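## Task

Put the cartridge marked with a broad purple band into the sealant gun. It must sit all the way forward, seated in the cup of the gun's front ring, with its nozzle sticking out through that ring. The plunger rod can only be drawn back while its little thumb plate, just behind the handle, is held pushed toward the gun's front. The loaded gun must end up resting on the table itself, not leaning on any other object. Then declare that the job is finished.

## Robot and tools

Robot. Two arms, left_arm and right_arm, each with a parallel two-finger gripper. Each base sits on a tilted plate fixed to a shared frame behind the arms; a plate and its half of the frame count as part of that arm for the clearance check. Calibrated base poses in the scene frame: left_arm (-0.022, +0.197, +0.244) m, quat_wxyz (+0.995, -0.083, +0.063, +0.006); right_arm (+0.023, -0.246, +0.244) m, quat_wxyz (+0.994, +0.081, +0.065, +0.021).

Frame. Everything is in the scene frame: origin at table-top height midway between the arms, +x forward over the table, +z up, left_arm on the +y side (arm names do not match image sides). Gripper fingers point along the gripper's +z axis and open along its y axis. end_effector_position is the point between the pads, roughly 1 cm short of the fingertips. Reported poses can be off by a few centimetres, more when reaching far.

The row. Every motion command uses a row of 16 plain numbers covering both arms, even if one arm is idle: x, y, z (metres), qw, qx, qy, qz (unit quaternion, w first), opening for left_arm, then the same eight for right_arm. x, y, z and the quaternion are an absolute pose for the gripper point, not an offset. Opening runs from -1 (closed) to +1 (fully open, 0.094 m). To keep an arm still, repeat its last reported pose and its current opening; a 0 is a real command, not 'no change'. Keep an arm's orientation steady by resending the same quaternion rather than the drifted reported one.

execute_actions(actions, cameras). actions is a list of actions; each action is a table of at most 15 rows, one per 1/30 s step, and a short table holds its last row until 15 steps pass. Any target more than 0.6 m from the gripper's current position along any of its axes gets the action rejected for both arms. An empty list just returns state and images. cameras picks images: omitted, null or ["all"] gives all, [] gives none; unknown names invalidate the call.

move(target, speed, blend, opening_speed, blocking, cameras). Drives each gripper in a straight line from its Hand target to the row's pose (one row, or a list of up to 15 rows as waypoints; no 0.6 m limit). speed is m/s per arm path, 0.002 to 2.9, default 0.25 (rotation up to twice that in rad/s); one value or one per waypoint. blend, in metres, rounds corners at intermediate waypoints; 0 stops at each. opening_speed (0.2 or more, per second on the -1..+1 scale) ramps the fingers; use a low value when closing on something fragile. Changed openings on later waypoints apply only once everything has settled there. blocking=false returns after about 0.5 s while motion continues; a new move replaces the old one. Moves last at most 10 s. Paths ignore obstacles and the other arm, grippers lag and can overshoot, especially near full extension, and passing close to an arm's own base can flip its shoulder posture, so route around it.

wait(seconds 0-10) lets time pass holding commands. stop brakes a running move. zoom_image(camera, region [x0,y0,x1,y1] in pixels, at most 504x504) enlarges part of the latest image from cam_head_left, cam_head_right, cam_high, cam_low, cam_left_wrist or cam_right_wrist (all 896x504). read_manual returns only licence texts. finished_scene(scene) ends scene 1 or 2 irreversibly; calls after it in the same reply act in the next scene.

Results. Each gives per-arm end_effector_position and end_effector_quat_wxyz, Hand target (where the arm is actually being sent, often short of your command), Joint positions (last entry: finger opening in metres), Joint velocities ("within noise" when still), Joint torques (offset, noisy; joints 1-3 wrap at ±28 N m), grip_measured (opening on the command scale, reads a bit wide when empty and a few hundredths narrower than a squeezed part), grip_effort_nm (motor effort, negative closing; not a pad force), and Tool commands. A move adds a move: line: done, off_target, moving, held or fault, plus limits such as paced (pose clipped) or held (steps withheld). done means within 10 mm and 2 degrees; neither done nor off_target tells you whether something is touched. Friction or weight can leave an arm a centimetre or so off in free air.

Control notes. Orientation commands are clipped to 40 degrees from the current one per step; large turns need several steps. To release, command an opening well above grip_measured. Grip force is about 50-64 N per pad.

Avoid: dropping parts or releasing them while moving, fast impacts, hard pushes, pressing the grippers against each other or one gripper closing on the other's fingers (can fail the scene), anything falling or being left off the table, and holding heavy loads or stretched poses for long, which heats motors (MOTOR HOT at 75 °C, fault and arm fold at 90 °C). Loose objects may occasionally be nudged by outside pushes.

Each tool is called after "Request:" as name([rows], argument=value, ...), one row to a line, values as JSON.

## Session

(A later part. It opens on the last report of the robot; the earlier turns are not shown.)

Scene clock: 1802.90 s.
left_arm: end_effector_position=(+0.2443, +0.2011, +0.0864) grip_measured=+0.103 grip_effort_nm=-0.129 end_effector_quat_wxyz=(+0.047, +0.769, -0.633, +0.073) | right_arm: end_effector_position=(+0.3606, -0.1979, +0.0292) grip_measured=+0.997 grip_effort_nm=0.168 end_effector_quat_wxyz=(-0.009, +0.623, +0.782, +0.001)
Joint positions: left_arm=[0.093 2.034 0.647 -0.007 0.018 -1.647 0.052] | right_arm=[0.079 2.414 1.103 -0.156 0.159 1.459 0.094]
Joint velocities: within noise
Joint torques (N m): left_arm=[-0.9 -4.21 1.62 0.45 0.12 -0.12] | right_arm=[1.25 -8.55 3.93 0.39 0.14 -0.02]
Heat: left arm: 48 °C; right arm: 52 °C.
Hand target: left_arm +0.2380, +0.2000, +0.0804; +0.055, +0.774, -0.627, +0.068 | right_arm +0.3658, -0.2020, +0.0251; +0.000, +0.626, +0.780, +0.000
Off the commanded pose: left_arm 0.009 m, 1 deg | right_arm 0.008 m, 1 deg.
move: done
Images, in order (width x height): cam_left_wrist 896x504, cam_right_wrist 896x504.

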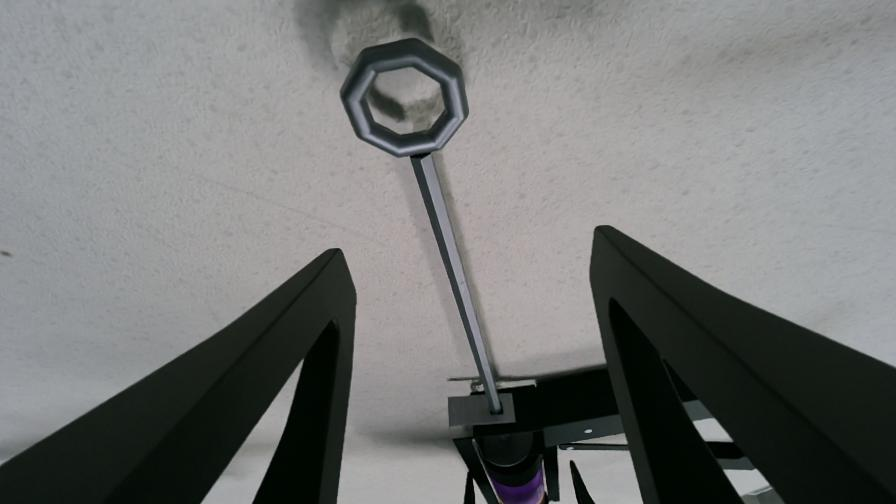

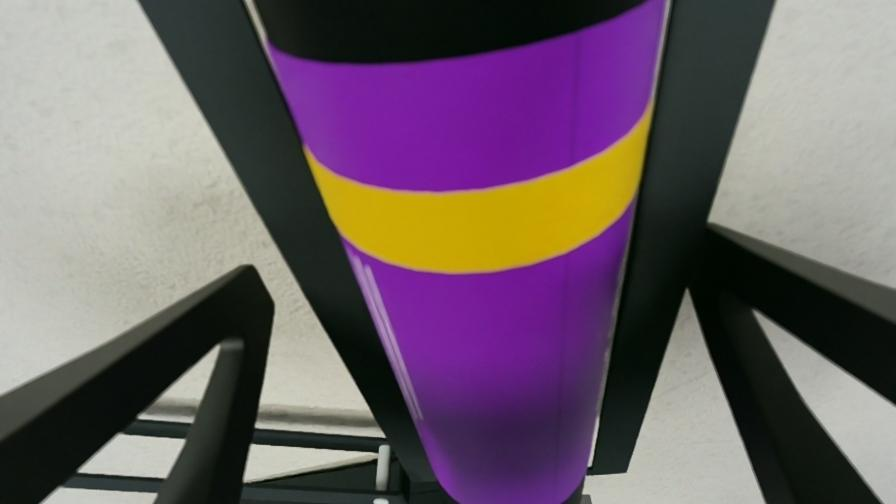

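Request:
move([
  [0.2270,0.2010,0.0300,0.0547,0.7741,-0.6269,0.0679,0.1,0.3615,-0.2020,0.0250,0,0.6259,0.7799,0,1.0],
  [0.2275,0.2010,0.0165,0.0547,0.7741,-0.6269,0.0679,0.1,0.3615,-0.2020,0.0250,0,0.6259,0.7799,0,0.45],
], speed=0.08, cameras=["cam_left_wrist","cam_right_wrist"])

Scene clock: 1809.53 s.
left_arm: end_effector_position=(+0.2293, +0.2009, +0.0214) grip_measured=+0.103 grip_effort_nm=-0.134 end_effector_quat_wxyz=(+0.052, +0.776, -0.625, +0.067) | right_arm: end_effector_position=(+0.3597, -0.1984, +0.0288) grip_measured=+0.654 grip_effort_nm=-0.999 end_effector_quat_wxyz=(-0.009, +0.622, +0.783, +0.001)
Joint positions: left_arm=[0.138 2.334 0.671 0.254 0.025 -1.624 0.052] | right_arm=[0.079 2.414 1.099 -0.151 0.161 1.456 0.078]
Joint velocities: within noise
Joint torques (N m): left_arm=[-0.7 -4.88 0.73 0.42 0.1 0.12] | right_arm=[1.46 -9.01 2.51 0.48 0.12 0.04]
Heat: left arm: 44 °C; right arm: 51 °C.
Hand target: left_arm +0.2275, +0.2010, +0.0167; +0.055, +0.774, -0.627, +0.068 | right_arm +0.3614, -0.2020, +0.0251; +0.000, +0.626, +0.780, +0.000
Off the commanded pose: left_arm 0.005 m, 0 deg | right_arm 0.006 m, 1 deg.
move: done
Images, in order (width x height): cam_left_wrist 896x504, cam_right_wrist 896x504.

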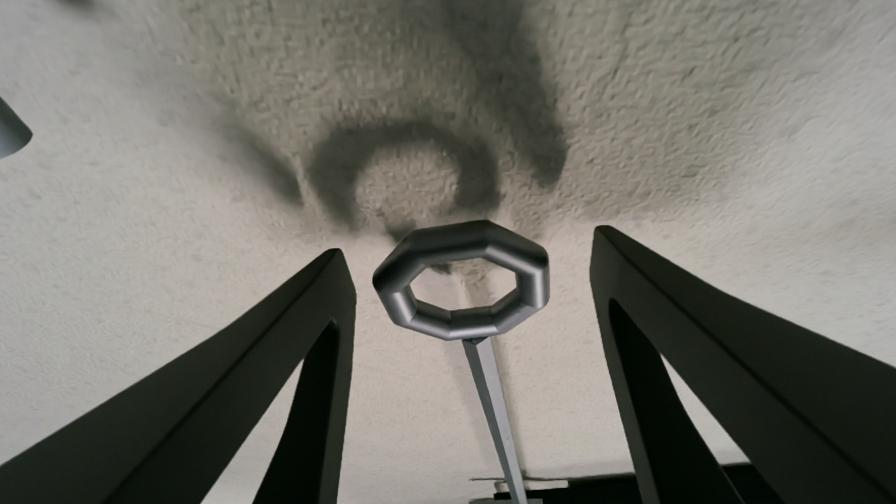

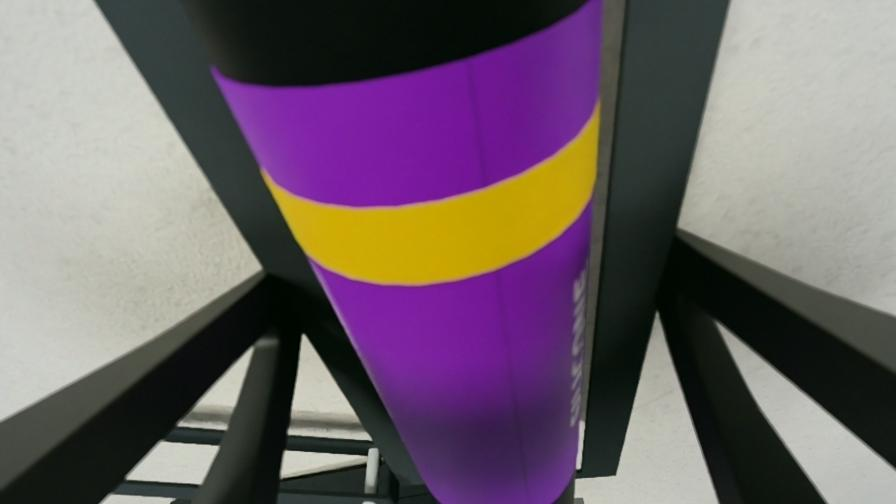

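Request:
move([
  [0.2275,0.2010,0.0165,0.0547,0.7741,-0.6269,0.0679,-0.5,0.3615,-0.2020,0.0250,0,0.6259,0.7799,0,0.42],
  [0.2330,0.1780,0.0165,0.0547,0.7741,-0.6269,0.0679,-0.5,0.3590,-0.1870,0.0250,0,0.6259,0.7799,0,0.42],
], speed=0.06, cameras=["cam_left_wrist","cam_right_wrist","cam_head_right"])

Request:
zoom_image(camera="cam_head_right", region=[500, 170, 640, 250])

Scene clock: 1814.20 s.
left_arm: end_effector_position=(+0.2301, +0.1984, +0.0201) grip_measured=-0.259 grip_effort_nm=-1.028 end_effector_quat_wxyz=(+0.032, +0.779, -0.624, +0.045) | right_arm: end_effector_position=(+0.3603, -0.1985, +0.0296) grip_measured=+0.653 grip_effort_nm=-1.004 end_effector_quat_wxyz=(+0.001, +0.624, +0.781, -0.007)
Joint positions: left_arm=[0.086 2.343 0.677 0.255 -0.043 -1.68 0.035] | right_arm=[0.092 2.414 1.099 -0.15 0.187 1.475 0.078]
Joint velocities: within noise
Joint torques (N m): left_arm=[-4.23 -4.52 1.63 0.41 0.56 -0.19] | right_arm=[4.23 -8.27 2.69 0.45 -0.06 0.27]
Heat: left arm: 43 °C; right arm: 51 °C.
Hand target: left_arm +0.2323, +0.1788, +0.0174; +0.055, +0.774, -0.627, +0.067 | right_arm +0.3586, -0.1873, +0.0252; +0.000, +0.626, +0.780, +0.000
Off the commanded pose: left_arm 0.021 m, 4 deg | right_arm 0.012 m, 1 deg.
move: off_target (left_arm, right_arm)
Images, in order (width x height): cam_head_right 896x504, cam_left_wrist 896x504, cam_right_wrist 896x504.

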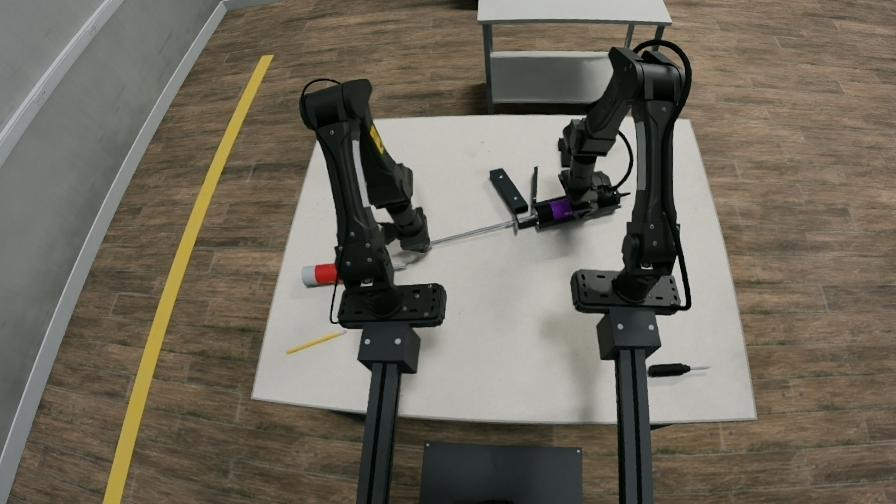

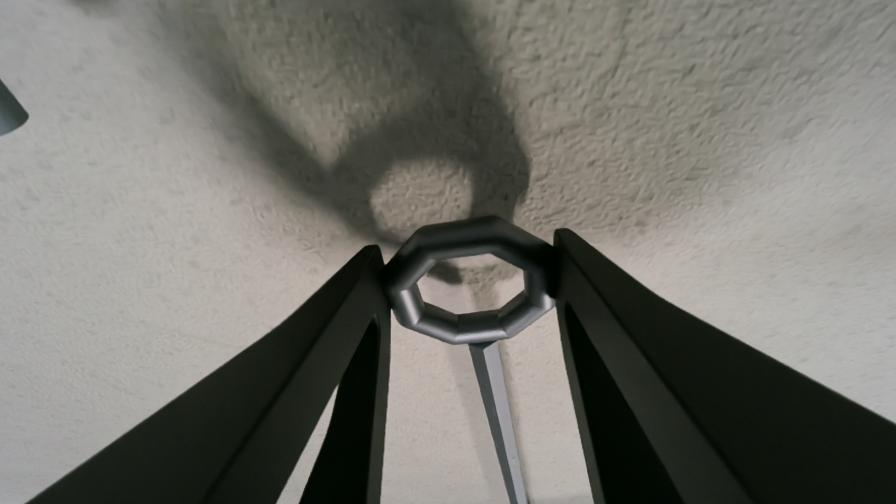

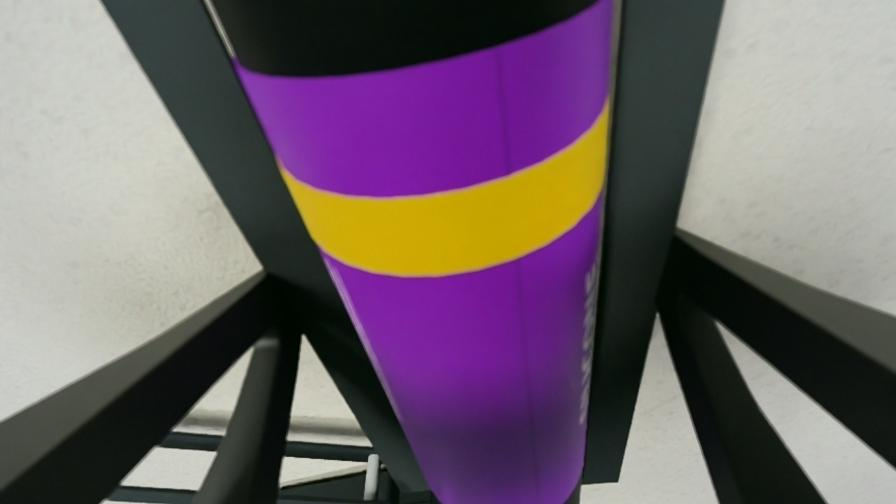

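Scaled by 3.600 from the camera's 896x504 image, which has a finer 1280x720 frame.

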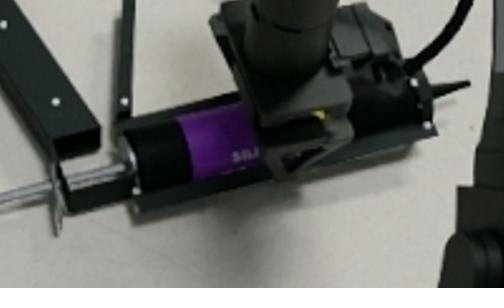

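Request:
move(target=[0.2360,0.1650,0.0165,0.0547,0.7741,-0.6269,0.0679,-0.5,0.3560,-0.1760,0.0250,0,0.6259,0.7799,0,0.42], speed=0.06, cameras=["cam_left_wrist","cam_right_wrist","cam_head_right"])

Request:
zoom_image(camera="cam_head_right", region=[500, 170, 640, 250])

Scene clock: 1818.07 s.
left_arm: end_effector_position=(+0.2305, +0.1959, +0.0195) grip_measured=-0.259 grip_effort_nm=-1.028 end_effector_quat_wxyz=(+0.018, +0.781, -0.623, +0.030) | right_arm: end_effector_position=(+0.3611, -0.1988, +0.0301) grip_measured=+0.653 grip_effort_nm=-1.009 end_effector_quat_wxyz=(+0.017, +0.624, +0.781, -0.019)
Joint positions: left_arm=[0.047 2.35 0.684 0.25 -0.091 -1.724 0.035] | right_arm=[0.11 2.417 1.099 -0.147 0.228 1.493 0.078]
Joint velocities: within noise
Joint torques (N m): left_arm=[-5.15 -4.92 1.98 0.42 0.93 -0.3] | right_arm=[5.33 -8.2 2.55 0.44 -0.41 0.39]
Heat: left arm: 42 °C; right arm: 51 °C.
Hand target: left_arm +0.2346, +0.1667, +0.0184; +0.055, +0.774, -0.627, +0.066 | right_arm +0.3553, -0.1768, +0.0257; -0.001, +0.626, +0.780, -0.001
Off the commanded pose: left_arm 0.032 m, 6 deg | right_arm 0.024 m, 3 deg.
move: off_target (left_arm, right_arm)
Images, in order (width x height): cam_head_right 896x504, cam_left_wrist 896x504, cam_right_wrist 896x504.

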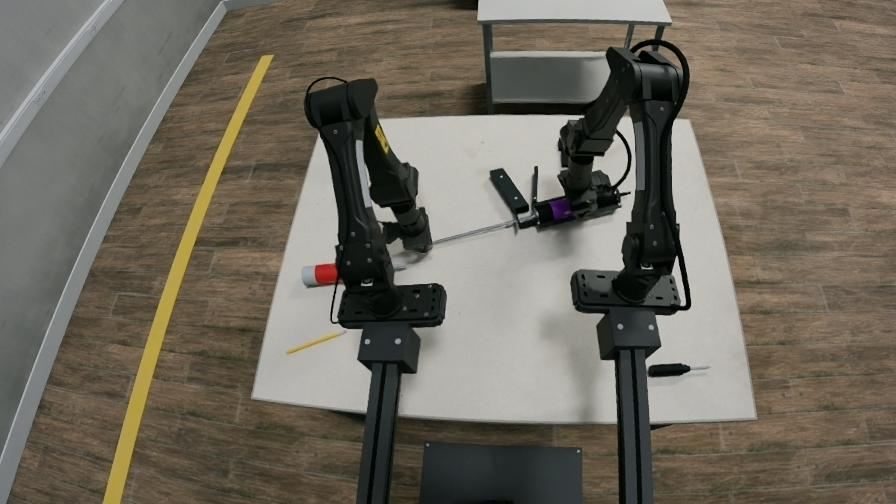

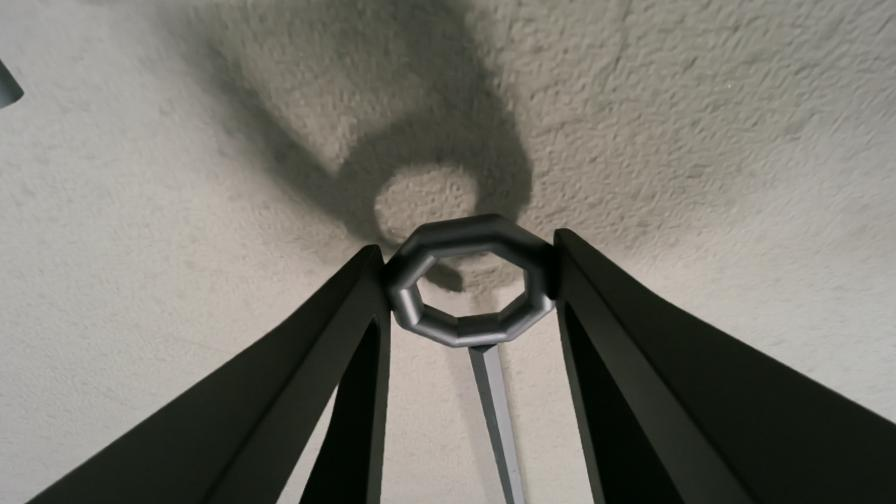

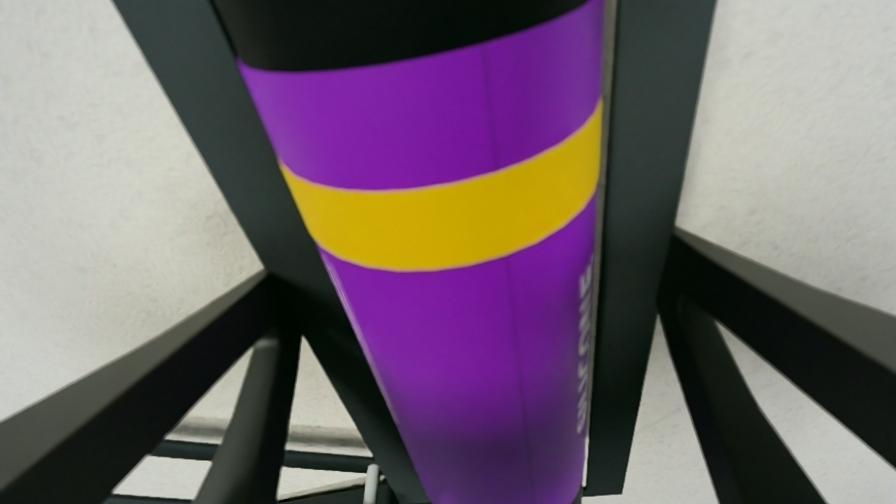

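Scaled by 3.600 from the camera's 896x504 image, which has a finer 1280x720 frame.

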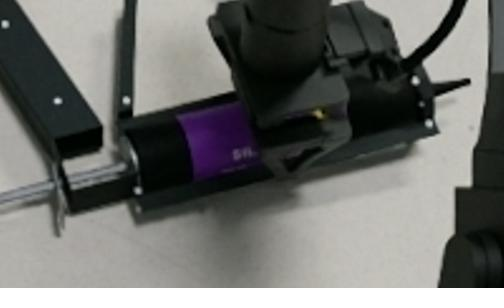

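Request:
move(target=[0.2380,0.1570,0.0165,0.0547,0.7741,-0.6269,0.0679,-0.5,0.3540,-0.1700,0.0250,0,0.6259,0.7799,0,0.42], speed=0.06, cameras=["cam_left_wrist","cam_right_wrist","cam_head_right"])

Scene clock: 1821.37 s.
left_arm: end_effector_position=(+0.2309, +0.1952, +0.0201) grip_measured=-0.259 grip_effort_nm=-1.023 end_effector_quat_wxyz=(+0.009, +0.782, -0.622, +0.019) | right_arm: end_effector_position=(+0.3612, -0.1985, +0.0300) grip_measured=+0.653 grip_effort_nm=-1.009 end_effector_quat_wxyz=(+0.025, +0.624, +0.780, -0.024)
Joint positions: left_arm=[0.024 2.35 0.69 0.237 -0.123 -1.749 0.035] | right_arm=[0.121 2.42 1.099 -0.144 0.248 1.504 0.078]
Joint velocities: within noise
Joint torques (N m): left_arm=[-5.85 -4.77 2 0.42 1.11 -0.32] | right_arm=[6.06 -8.24 2.45 0.39 -0.55 0.48]
Heat: left arm: 41 °C; right arm: 51 °C.
Hand target: left_arm +0.2361, +0.1595, +0.0193; +0.055, +0.774, -0.628, +0.065 | right_arm +0.3531, -0.1714, +0.0260; -0.001, +0.625, +0.780, -0.002
Off the commanded pose: left_arm 0.039 m, 8 deg | right_arm 0.030 m, 4 deg.
move: off_target (left_arm, right_arm)
Images, in order (width x height): cam_head_right 896x504, cam_left_wrist 896x504, cam_right_wrist 896x504.

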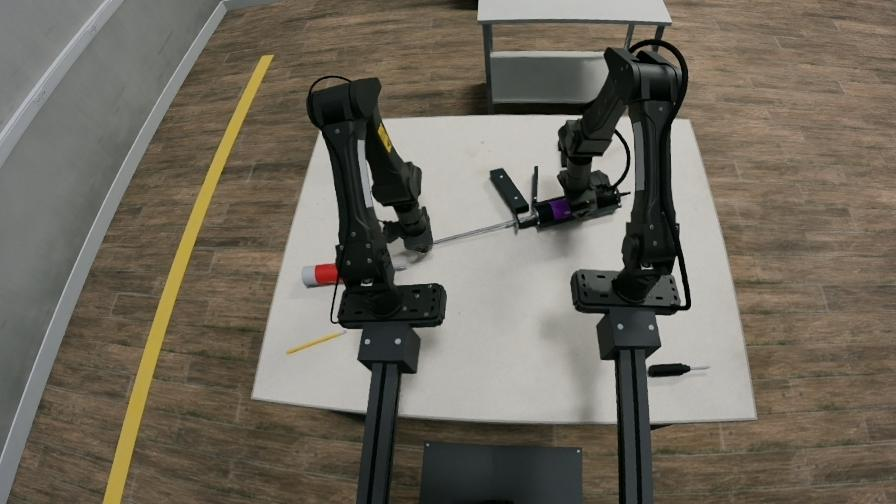

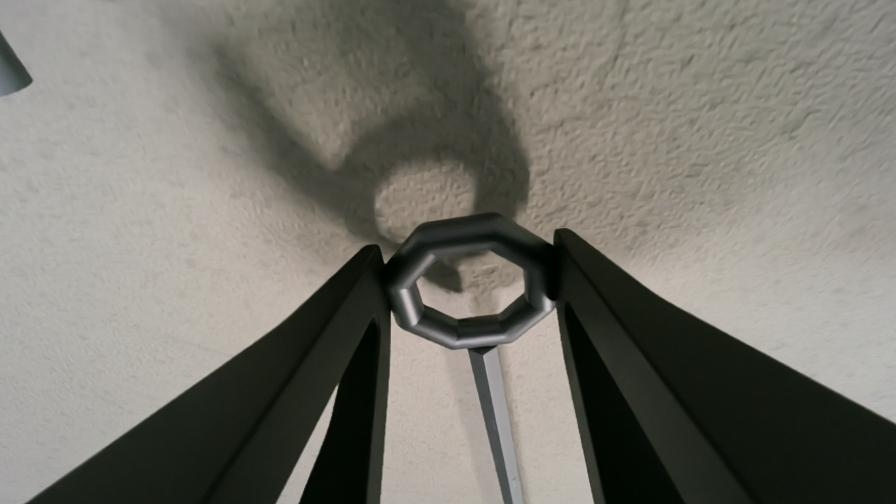

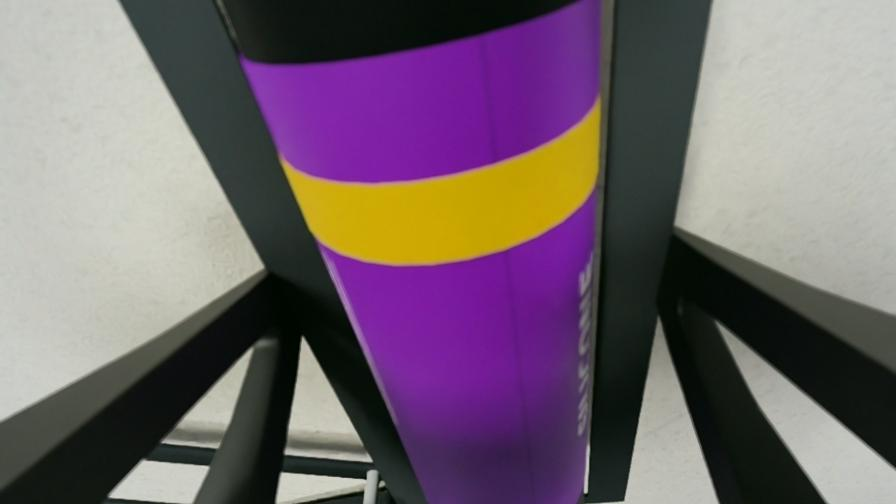

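Request:
move([
  [0.2320,0.1970,0.0175,0.0547,0.7741,-0.6269,0.0679,-0.5,0.3620,-0.1970,0.0250,0,0.6259,0.7799,0,0.42],
  [0.2320,0.1960,0.0175,0.0547,0.7741,-0.6269,0.0679,0.1,0.3640,-0.2000,0.0250,0,0.6259,0.7799,0,1.0],
  [0.2320,0.1960,0.0700,0.0547,0.7741,-0.6269,0.0679,0.1,0.3640,-0.2000,0.0900,0,0.6259,0.7799,0,1.0],
  [0.2320,0.2160,0.1400,0.0547,0.7741,-0.6269,0.0679,0.1,0.3720,-0.3200,0.1400,0,0.6259,0.7799,0,0.0],
], speed=0.12, cameras=["cam_left_wrist","cam_right_wrist","cam_head_right"])

Request:
zoom_image(camera="cam_right_wrist", region=[310, 30, 600, 290])

Request:
zoom_image(camera="cam_head_right", region=[500, 170, 640, 250])

Scene clock: 1831.03 s.
left_arm: end_effector_position=(+0.2256, +0.2127, +0.1316) grip_measured=+0.097 grip_effort_nm=0.144 end_effector_quat_wxyz=(+0.062, +0.775, -0.626, +0.059) | right_arm: end_effector_position=(+0.3626, -0.3164, +0.1278) grip_measured=+0.003 grip_effort_nm=-0.125 end_effector_quat_wxyz=(-0.012, +0.624, +0.781, -0.008)
Joint positions: left_arm=[0.122 1.805 0.614 -0.243 0.023 -1.639 0.052] | right_arm=[-0.214 2.039 1.079 -0.48 0.136 1.17 0.047]
Joint velocities: within noise
Joint torques (N m): left_arm=[-0.44 -8.06 3.88 0.11 0.1 0.14] | right_arm=[1.14 -11.96 5.68 0.02 -0.04 -0.03]
Heat: left arm: 40 °C; right arm: 51 °C.
Hand target: left_arm +0.2319, +0.2159, +0.1396; +0.055, +0.774, -0.627, +0.068 | right_arm +0.3719, -0.3199, +0.1398; +0.000, +0.626, +0.780, +0.000
Off the commanded pose: left_arm 0.011 m, 1 deg | right_arm 0.016 m, 2 deg.
move: off_target (left_arm, right_arm); target 4's new opening was sent with right_arm's hand 0.016 m and 2 deg from that target
Images, in order (width x height): cam_head_right 896x504, cam_left_wrist 896x504, cam_right_wrist 896x504.

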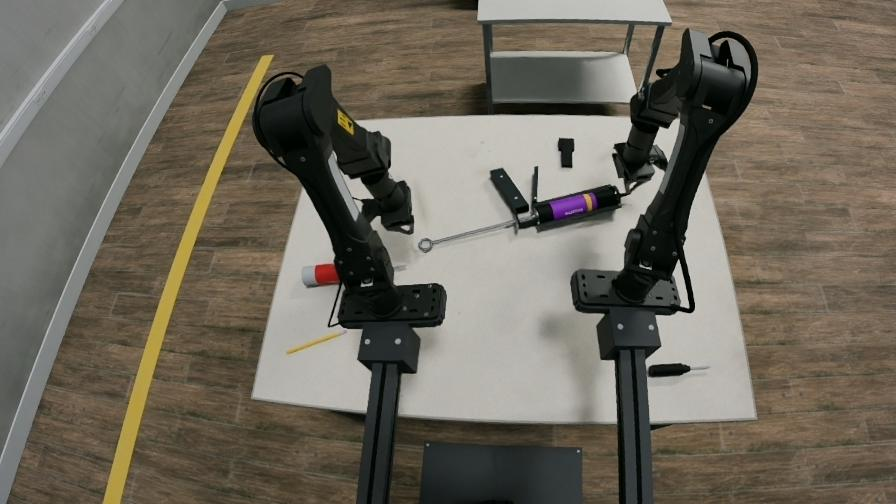

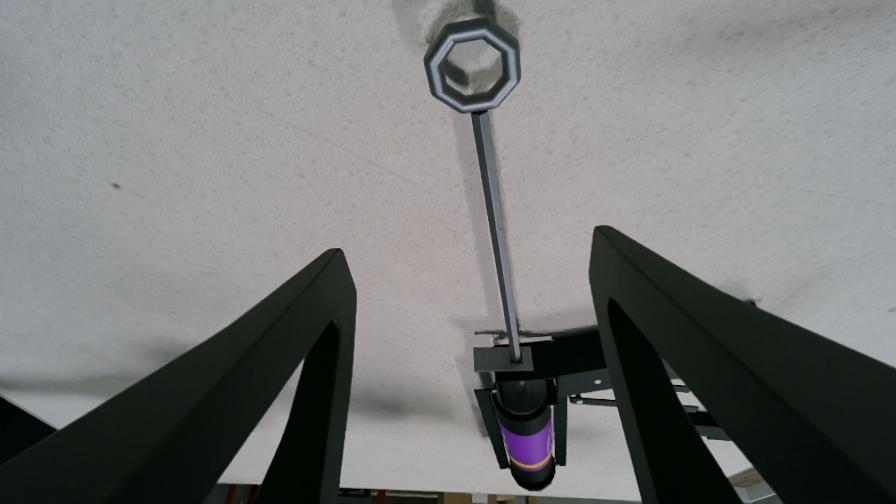

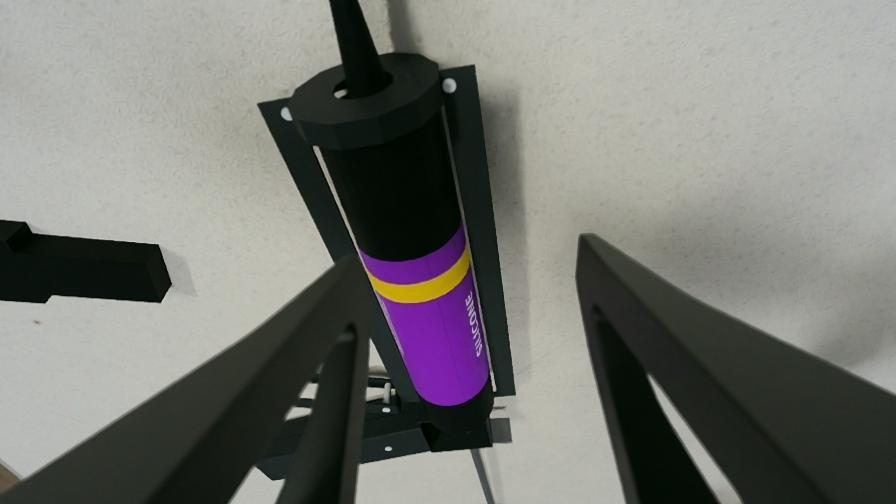

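Scaled by 1.738 from the camera's 896x504 image, which has a finer 1280x720 frame.

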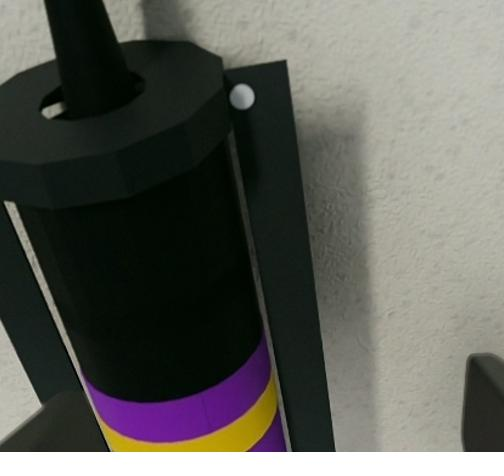

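Scaled by 3.600 from the camera's 896x504 image, which has a finer 1280x720 frame.

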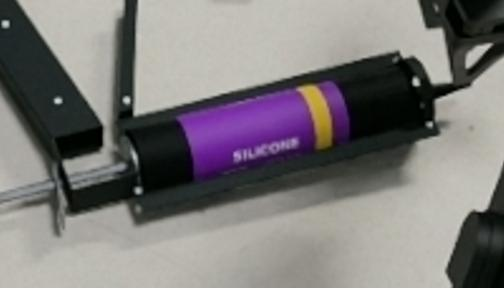

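Request:
move([
  [0.3000,0.1500,0.1500,0,-0.54,0.84,0,0.4,0.3900,-0.3420,0.0800,0,0.6259,0.7799,0,0.0],
  [0.3900,-0.0220,0.1300,0,-0.2206,0.9754,0,0.4,0.3900,-0.3420,0.0600,0,0.6259,0.7799,0,0.0],
], speed=0.15, cameras=["cam_left_wrist","cam_right_wrist"])

Request:
zoom_image(camera="cam_right_wrist", region=[340, 100, 600, 380])

Scene clock: 1849.53 s.
left_arm: end_effector_position=(+0.3937, -0.0157, +0.1356) grip_measured=+0.397 grip_effort_nm=0.139 end_effector_quat_wxyz=(+0.003, -0.236, +0.972, -0.010) | right_arm: end_effector_position=(+0.3832, -0.3373, +0.0635) grip_measured=+0.003 grip_effort_nm=-0.120 end_effector_quat_wxyz=(-0.008, +0.622, +0.783, -0.004)
Joint positions: left_arm=[-0.516 2.518 1.797 -0.801 -0.196 -0.975 0.066] | right_arm=[-0.283 2.28 1.197 -0.337 0.124 1.094 0.047]
Joint velocities: within noise
Joint torques (N m): left_arm=[-4.44 -8.76 8.23 0.16 -0.09 0.17] | right_arm=[0.64 -9.07 5.22 0.39 0 -0.03]
Heat: left arm: 39 °C; right arm: 52 °C.
Hand target: left_arm +0.3898, -0.0219, +0.1301; +0.001, -0.221, +0.975, -0.001 | right_arm +0.3898, -0.3420, +0.0602; +0.000, +0.626, +0.780, +0.000
Off the commanded pose: left_arm 0.009 m, 2 deg | right_arm 0.009 m, 1 deg.
move: done
Images, in order (width x height): cam_left_wrist 896x504, cam_right_wrist 896x504.

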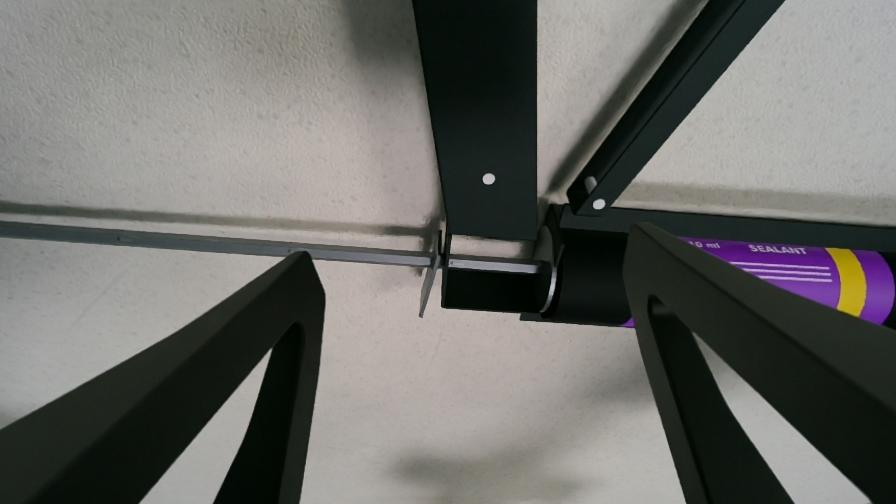

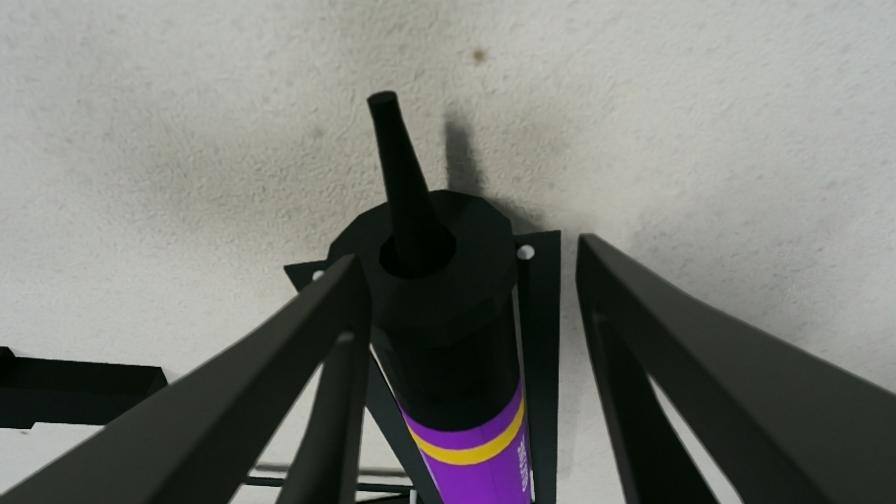

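Scaled by 1.800 from the camera's 896x504 image, which has a finer 1280x720 frame.

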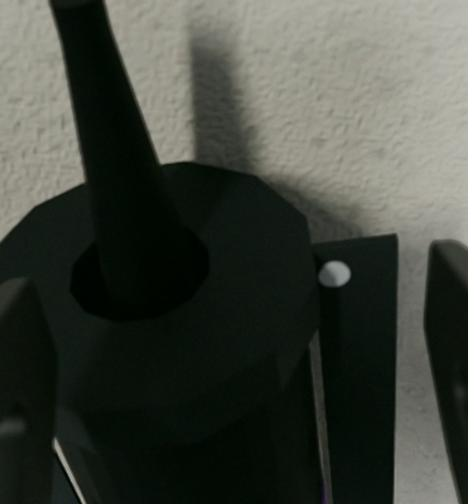

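Request:
move([
  [0.3955,-0.0310,0.0600,0,-0.2130,0.9770,0,0.4,0.4010,-0.3420,0.0500,0,0.6259,0.7799,0,0.0],
  [0.3955,-0.0300,0.0190,0,-0.2130,0.9770,0,0.4,0.4010,-0.3420,0.0215,0,0.6259,0.7799,0,0.0],
], speed=0.12, cameras=["cam_left_wrist","cam_right_wrist"])

Scene clock: 1860.83 s.
left_arm: end_effector_position=(+0.3906, -0.0288, +0.0259) grip_measured=+0.397 grip_effort_nm=0.139 end_effector_quat_wxyz=(-0.008, -0.216, +0.976, +0.001) | right_arm: end_effector_position=(+0.3947, -0.3386, +0.0250) grip_measured=+0.003 grip_effort_nm=-0.120 end_effector_quat_wxyz=(-0.008, +0.623, +0.782, -0.005)
Joint positions: left_arm=[-0.496 2.832 1.942 -0.659 -0.197 -0.92 0.066] | right_arm=[-0.291 2.428 1.293 -0.285 0.123 1.09 0.047]
Joint velocities: within noise
Joint torques (N m): left_arm=[-2.91 -9.8 6.97 0.38 -0.11 0.15] | right_arm=[0.99 -9.83 4.78 0.38 -0.01 -0.03]
Heat: left arm: 40 °C; right arm: 51 °C.
Hand target: left_arm +0.3954, -0.0299, +0.0193; +0.000, -0.213, +0.977, +0.000 | right_arm +0.4009, -0.3419, +0.0217; +0.000, +0.626, +0.780, +0.000
Off the commanded pose: left_arm 0.009 m, 1 deg | right_arm 0.008 m, 1 deg.
move: done
Images, in order (width x height): cam_left_wrist 896x504, cam_right_wrist 896x504.

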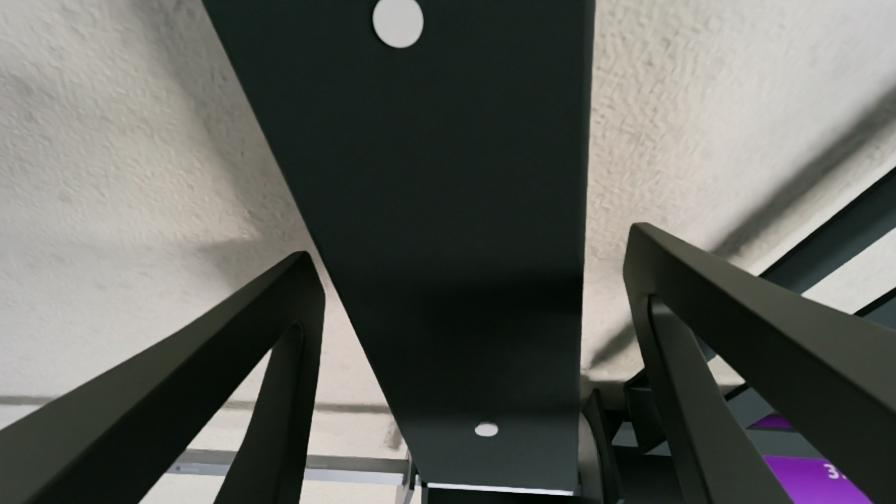

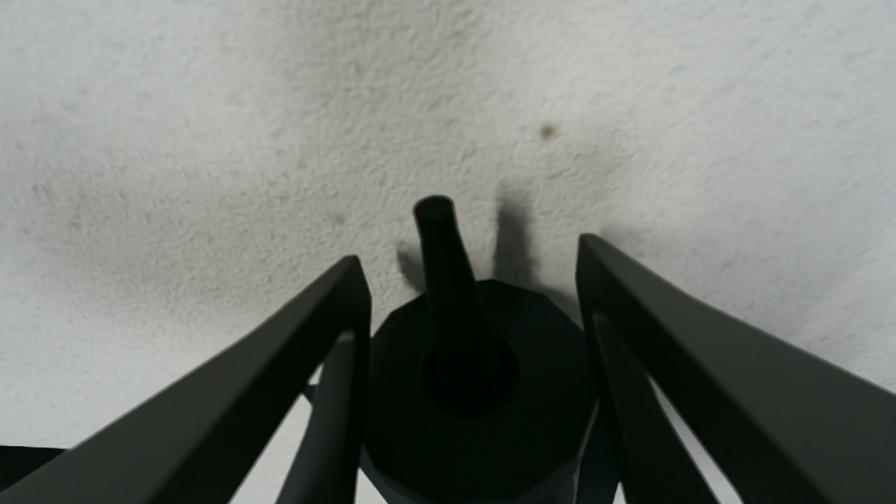

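Request:
move(target=[0.3955,-0.0300,0.0190,0,-0.2130,0.9770,0,-0.22,0.4010,-0.3420,0.0215,0,0.6259,0.7799,0,-0.92], speed=0.05, opening_speed=0.5, cameras=["cam_right_wrist"])

Scene clock: 1866.00 s.
left_arm: end_effector_position=(+0.3911, -0.0286, +0.0259) grip_measured=-0.155 grip_effort_nm=-1.028 end_effector_quat_wxyz=(-0.006, -0.216, +0.976, +0.001) | right_arm: end_effector_position=(+0.3952, -0.3399, +0.0249) grip_measured=-0.808 grip_effort_nm=-0.989 end_effector_quat_wxyz=(-0.006, +0.622, +0.783, -0.004)
Joint positions: left_arm=[-0.496 2.832 1.942 -0.658 -0.199 -0.919 0.04] | right_arm=[-0.294 2.428 1.293 -0.281 0.123 1.082 0.009]
Joint velocities: within noise
Joint torques (N m): left_arm=[-2.74 -9.8 7.1 0.34 -0.09 0.13] | right_arm=[1.14 -9.7 4.83 0.36 -0.02 0.04]
Heat: left arm: 40 °C; right arm: 53 °C.
Hand target: left_arm +0.3953, -0.0299, +0.0193; +0.000, -0.213, +0.977, +0.000 | right_arm +0.4008, -0.3420, +0.0217; +0.000, +0.626, +0.780, +0.000
Off the commanded pose: left_arm 0.008 m, 1 deg | right_arm 0.007 m, 1 deg.
move: done
Images, in order (width x height): cam_right_wrist 896x504.

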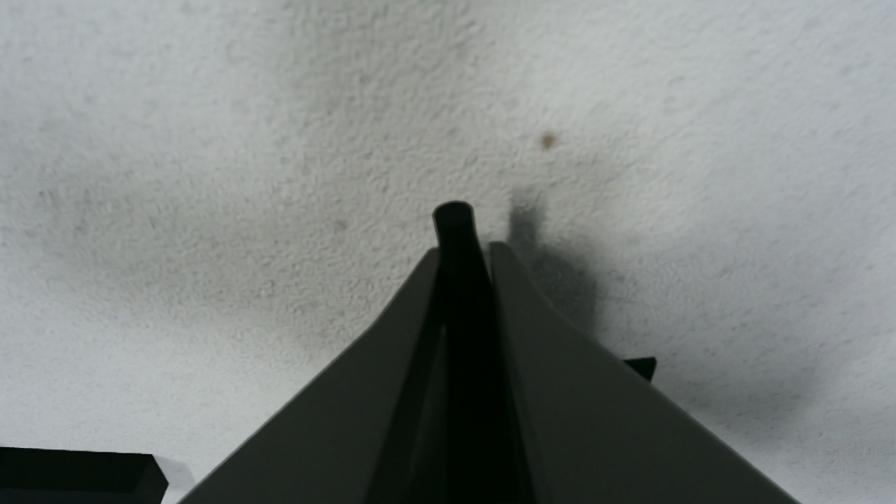

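Request:
move(target=[0.3955,-0.0300,0.0190,0,-0.2130,0.9770,0,-0.22,0.4020,-0.3430,0.0400,0,0.6259,0.7799,0,-0.94], speed=0.03, cameras=["cam_right_wrist"])

Scene clock: 1868.57 s.
left_arm: end_effector_position=(+0.3912, -0.0286, +0.0259) grip_measured=-0.155 grip_effort_nm=-1.028 end_effector_quat_wxyz=(-0.006, -0.216, +0.976, +0.001) | right_arm: end_effector_position=(+0.3947, -0.3397, +0.0250) grip_measured=-0.810 grip_effort_nm=-1.009 end_effector_quat_wxyz=(-0.008, +0.621, +0.783, -0.004)
Joint positions: left_arm=[-0.496 2.832 1.942 -0.657 -0.199 -0.919 0.04] | right_arm=[-0.294 2.427 1.293 -0.284 0.123 1.082 0.009]
Joint velocities: within noise
Joint torques (N m): left_arm=[-2.84 -9.72 7.06 0.36 -0.07 0.12] | right_arm=[1.47 -14.61 3.48 -0.09 0 0.11]
Heat: left arm: 40 °C; right arm: 53 °C.
Hand target: left_arm +0.3954, -0.0299, +0.0193; +0.000, -0.213, +0.977, +0.000 | right_arm +0.4018, -0.3429, +0.0394; +0.000, +0.626, +0.780, +0.000
Off the commanded pose: left_arm 0.008 m, 1 deg | right_arm 0.017 m, 1 deg.
move: off_target (right_arm)
Images, in order (width x height): cam_right_wrist 896x504.

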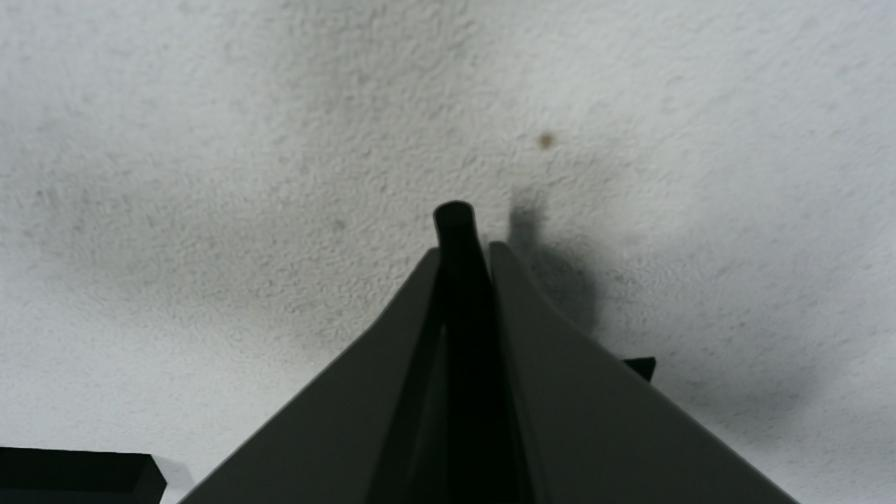

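Request:
move(target=[0.3955,-0.0300,0.0190,0,-0.2130,0.9770,0,-0.22,0.4020,-0.3430,0.0470,0,0.6259,0.7799,0,-0.94], speed=0.03, cameras=["cam_right_wrist","cam_head_right"])

Request:
zoom_image(camera="cam_head_right", region=[500, 170, 640, 250])

Scene clock: 1871.47 s.
left_arm: end_effector_position=(+0.3912, -0.0287, +0.0259) grip_measured=-0.155 grip_effort_nm=-1.033 end_effector_quat_wxyz=(-0.006, -0.216, +0.976, +0.001) | right_arm: end_effector_position=(+0.3936, -0.3401, +0.0302) grip_measured=-0.811 grip_effort_nm=-1.004 end_effector_quat_wxyz=(-0.011, +0.621, +0.784, -0.006)
Joint positions: left_arm=[-0.496 2.832 1.942 -0.657 -0.199 -0.919 0.04] | right_arm=[-0.294 2.412 1.293 -0.307 0.123 1.082 0.009]
Joint velocities: within noise
Joint torques (N m): left_arm=[-2.86 -9.81 7.05 0.37 -0.06 0.14] | right_arm=[1.68 -15.24 2.97 0 -0.02 0.12]
Heat: left arm: 41 °C; right arm: 55 °C.
Hand target: left_arm +0.3954, -0.0299, +0.0193; +0.000, -0.213, +0.977, +0.000 | right_arm +0.4019, -0.3429, +0.0463; +0.000, +0.626, +0.780, +0.000
Off the commanded pose: left_arm 0.008 m, 1 deg | right_arm 0.019 m, 2 deg.
move: off_target (right_arm)
Images, in order (width x height): cam_head_right 896x504, cam_right_wrist 896x504.

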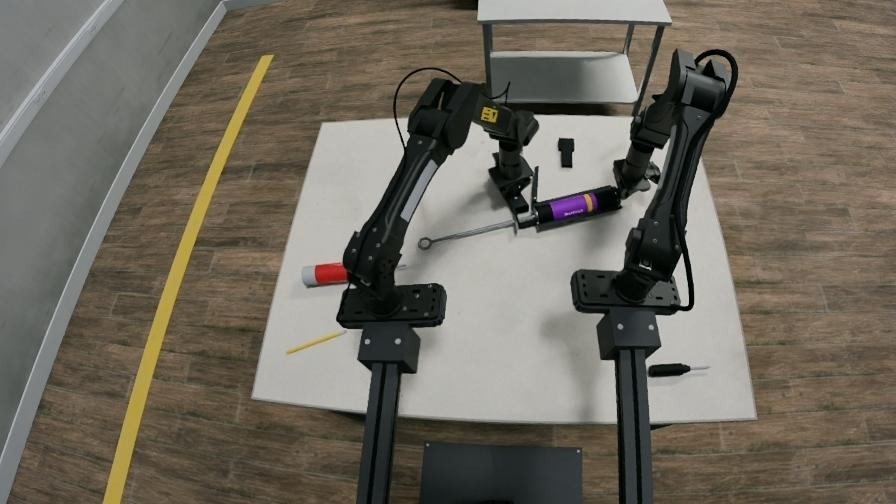

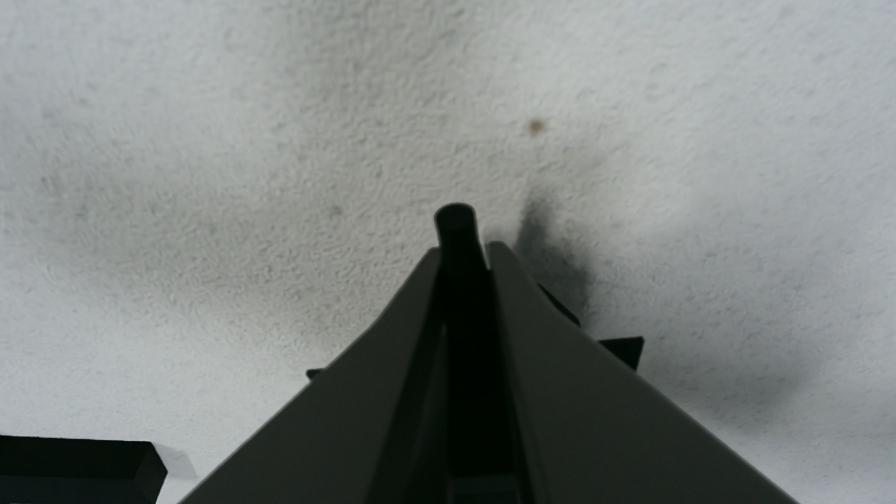

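Scaled by 3.600 from the camera's 896x504 image, which has a finer 1280x720 frame.

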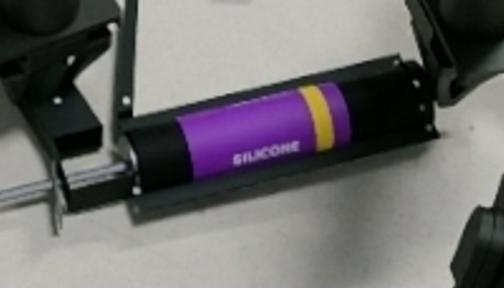

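Request:
move(target=[0.3955,-0.0300,0.0190,0,-0.2130,0.9770,0,-0.22,0.4050,-0.3530,0.0470,0,0.6259,0.7799,0,-0.95], speed=0.03, cameras=["cam_right_wrist","cam_head_right"])

Request:
zoom_image(camera="cam_head_right", region=[500, 170, 640, 250])

Scene clock: 1877.60 s.
left_arm: end_effector_position=(+0.3918, -0.0290, +0.0259) grip_measured=-0.156 grip_effort_nm=-1.028 end_effector_quat_wxyz=(-0.005, -0.214, +0.977, +0.000) | right_arm: end_effector_position=(+0.3910, -0.3426, +0.0298) grip_measured=-0.811 grip_effort_nm=-1.009 end_effector_quat_wxyz=(-0.016, +0.623, +0.782, -0.006)
Joint positions: left_arm=[-0.496 2.832 1.942 -0.654 -0.199 -0.915 0.04] | right_arm=[-0.304 2.412 1.293 -0.314 0.116 1.076 0.009]
Joint velocities: within noise
Joint torques (N m): left_arm=[-2.8 -9.8 7.09 0.33 -0.07 0.13] | right_arm=[0.66 -14.69 5.23 -0.11 0 -0.05]
Heat: left arm: 41 °C; right arm: 57 °C.
Hand target: left_arm +0.3954, -0.0299, +0.0192; +0.000, -0.213, +0.977, +0.000 | right_arm +0.4047, -0.3528, +0.0466; +0.000, +0.626, +0.780, +0.000
Off the commanded pose: left_arm 0.008 m, 1 deg | right_arm 0.025 m, 2 deg.
move: off_target (right_arm)
Images, in order (width x height): cam_head_right 896x504, cam_right_wrist 896x504.

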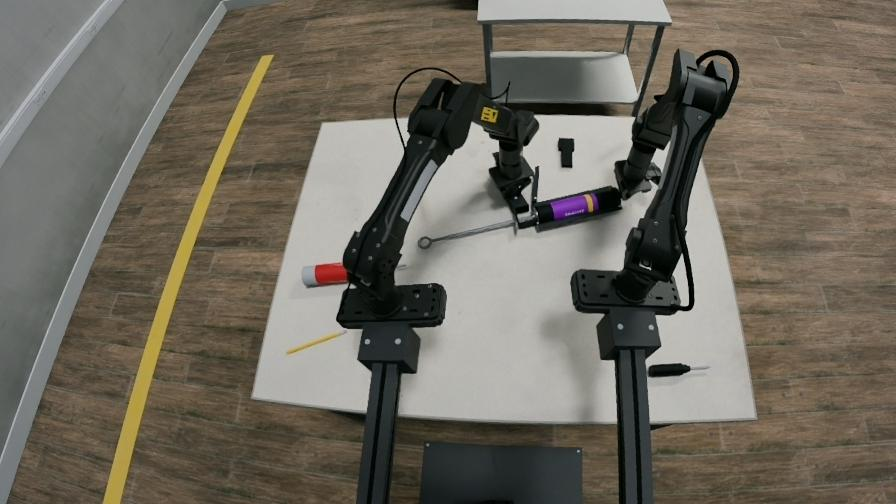

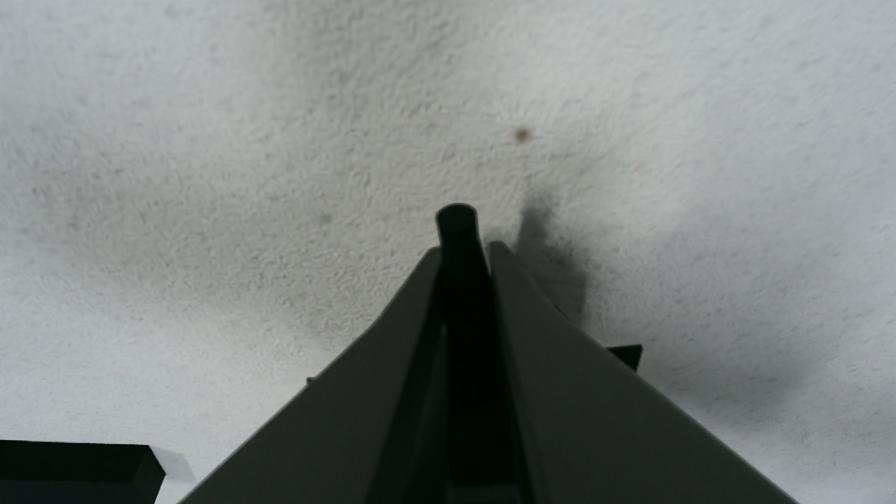

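Scaled by 3.600 from the camera's 896x504 image, which has a finer 1280x720 frame.

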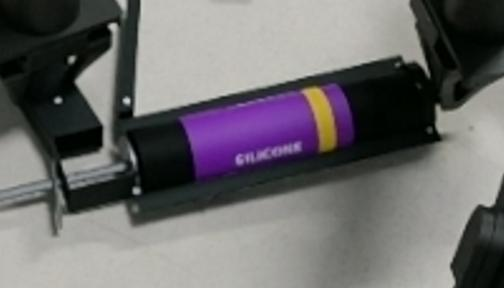

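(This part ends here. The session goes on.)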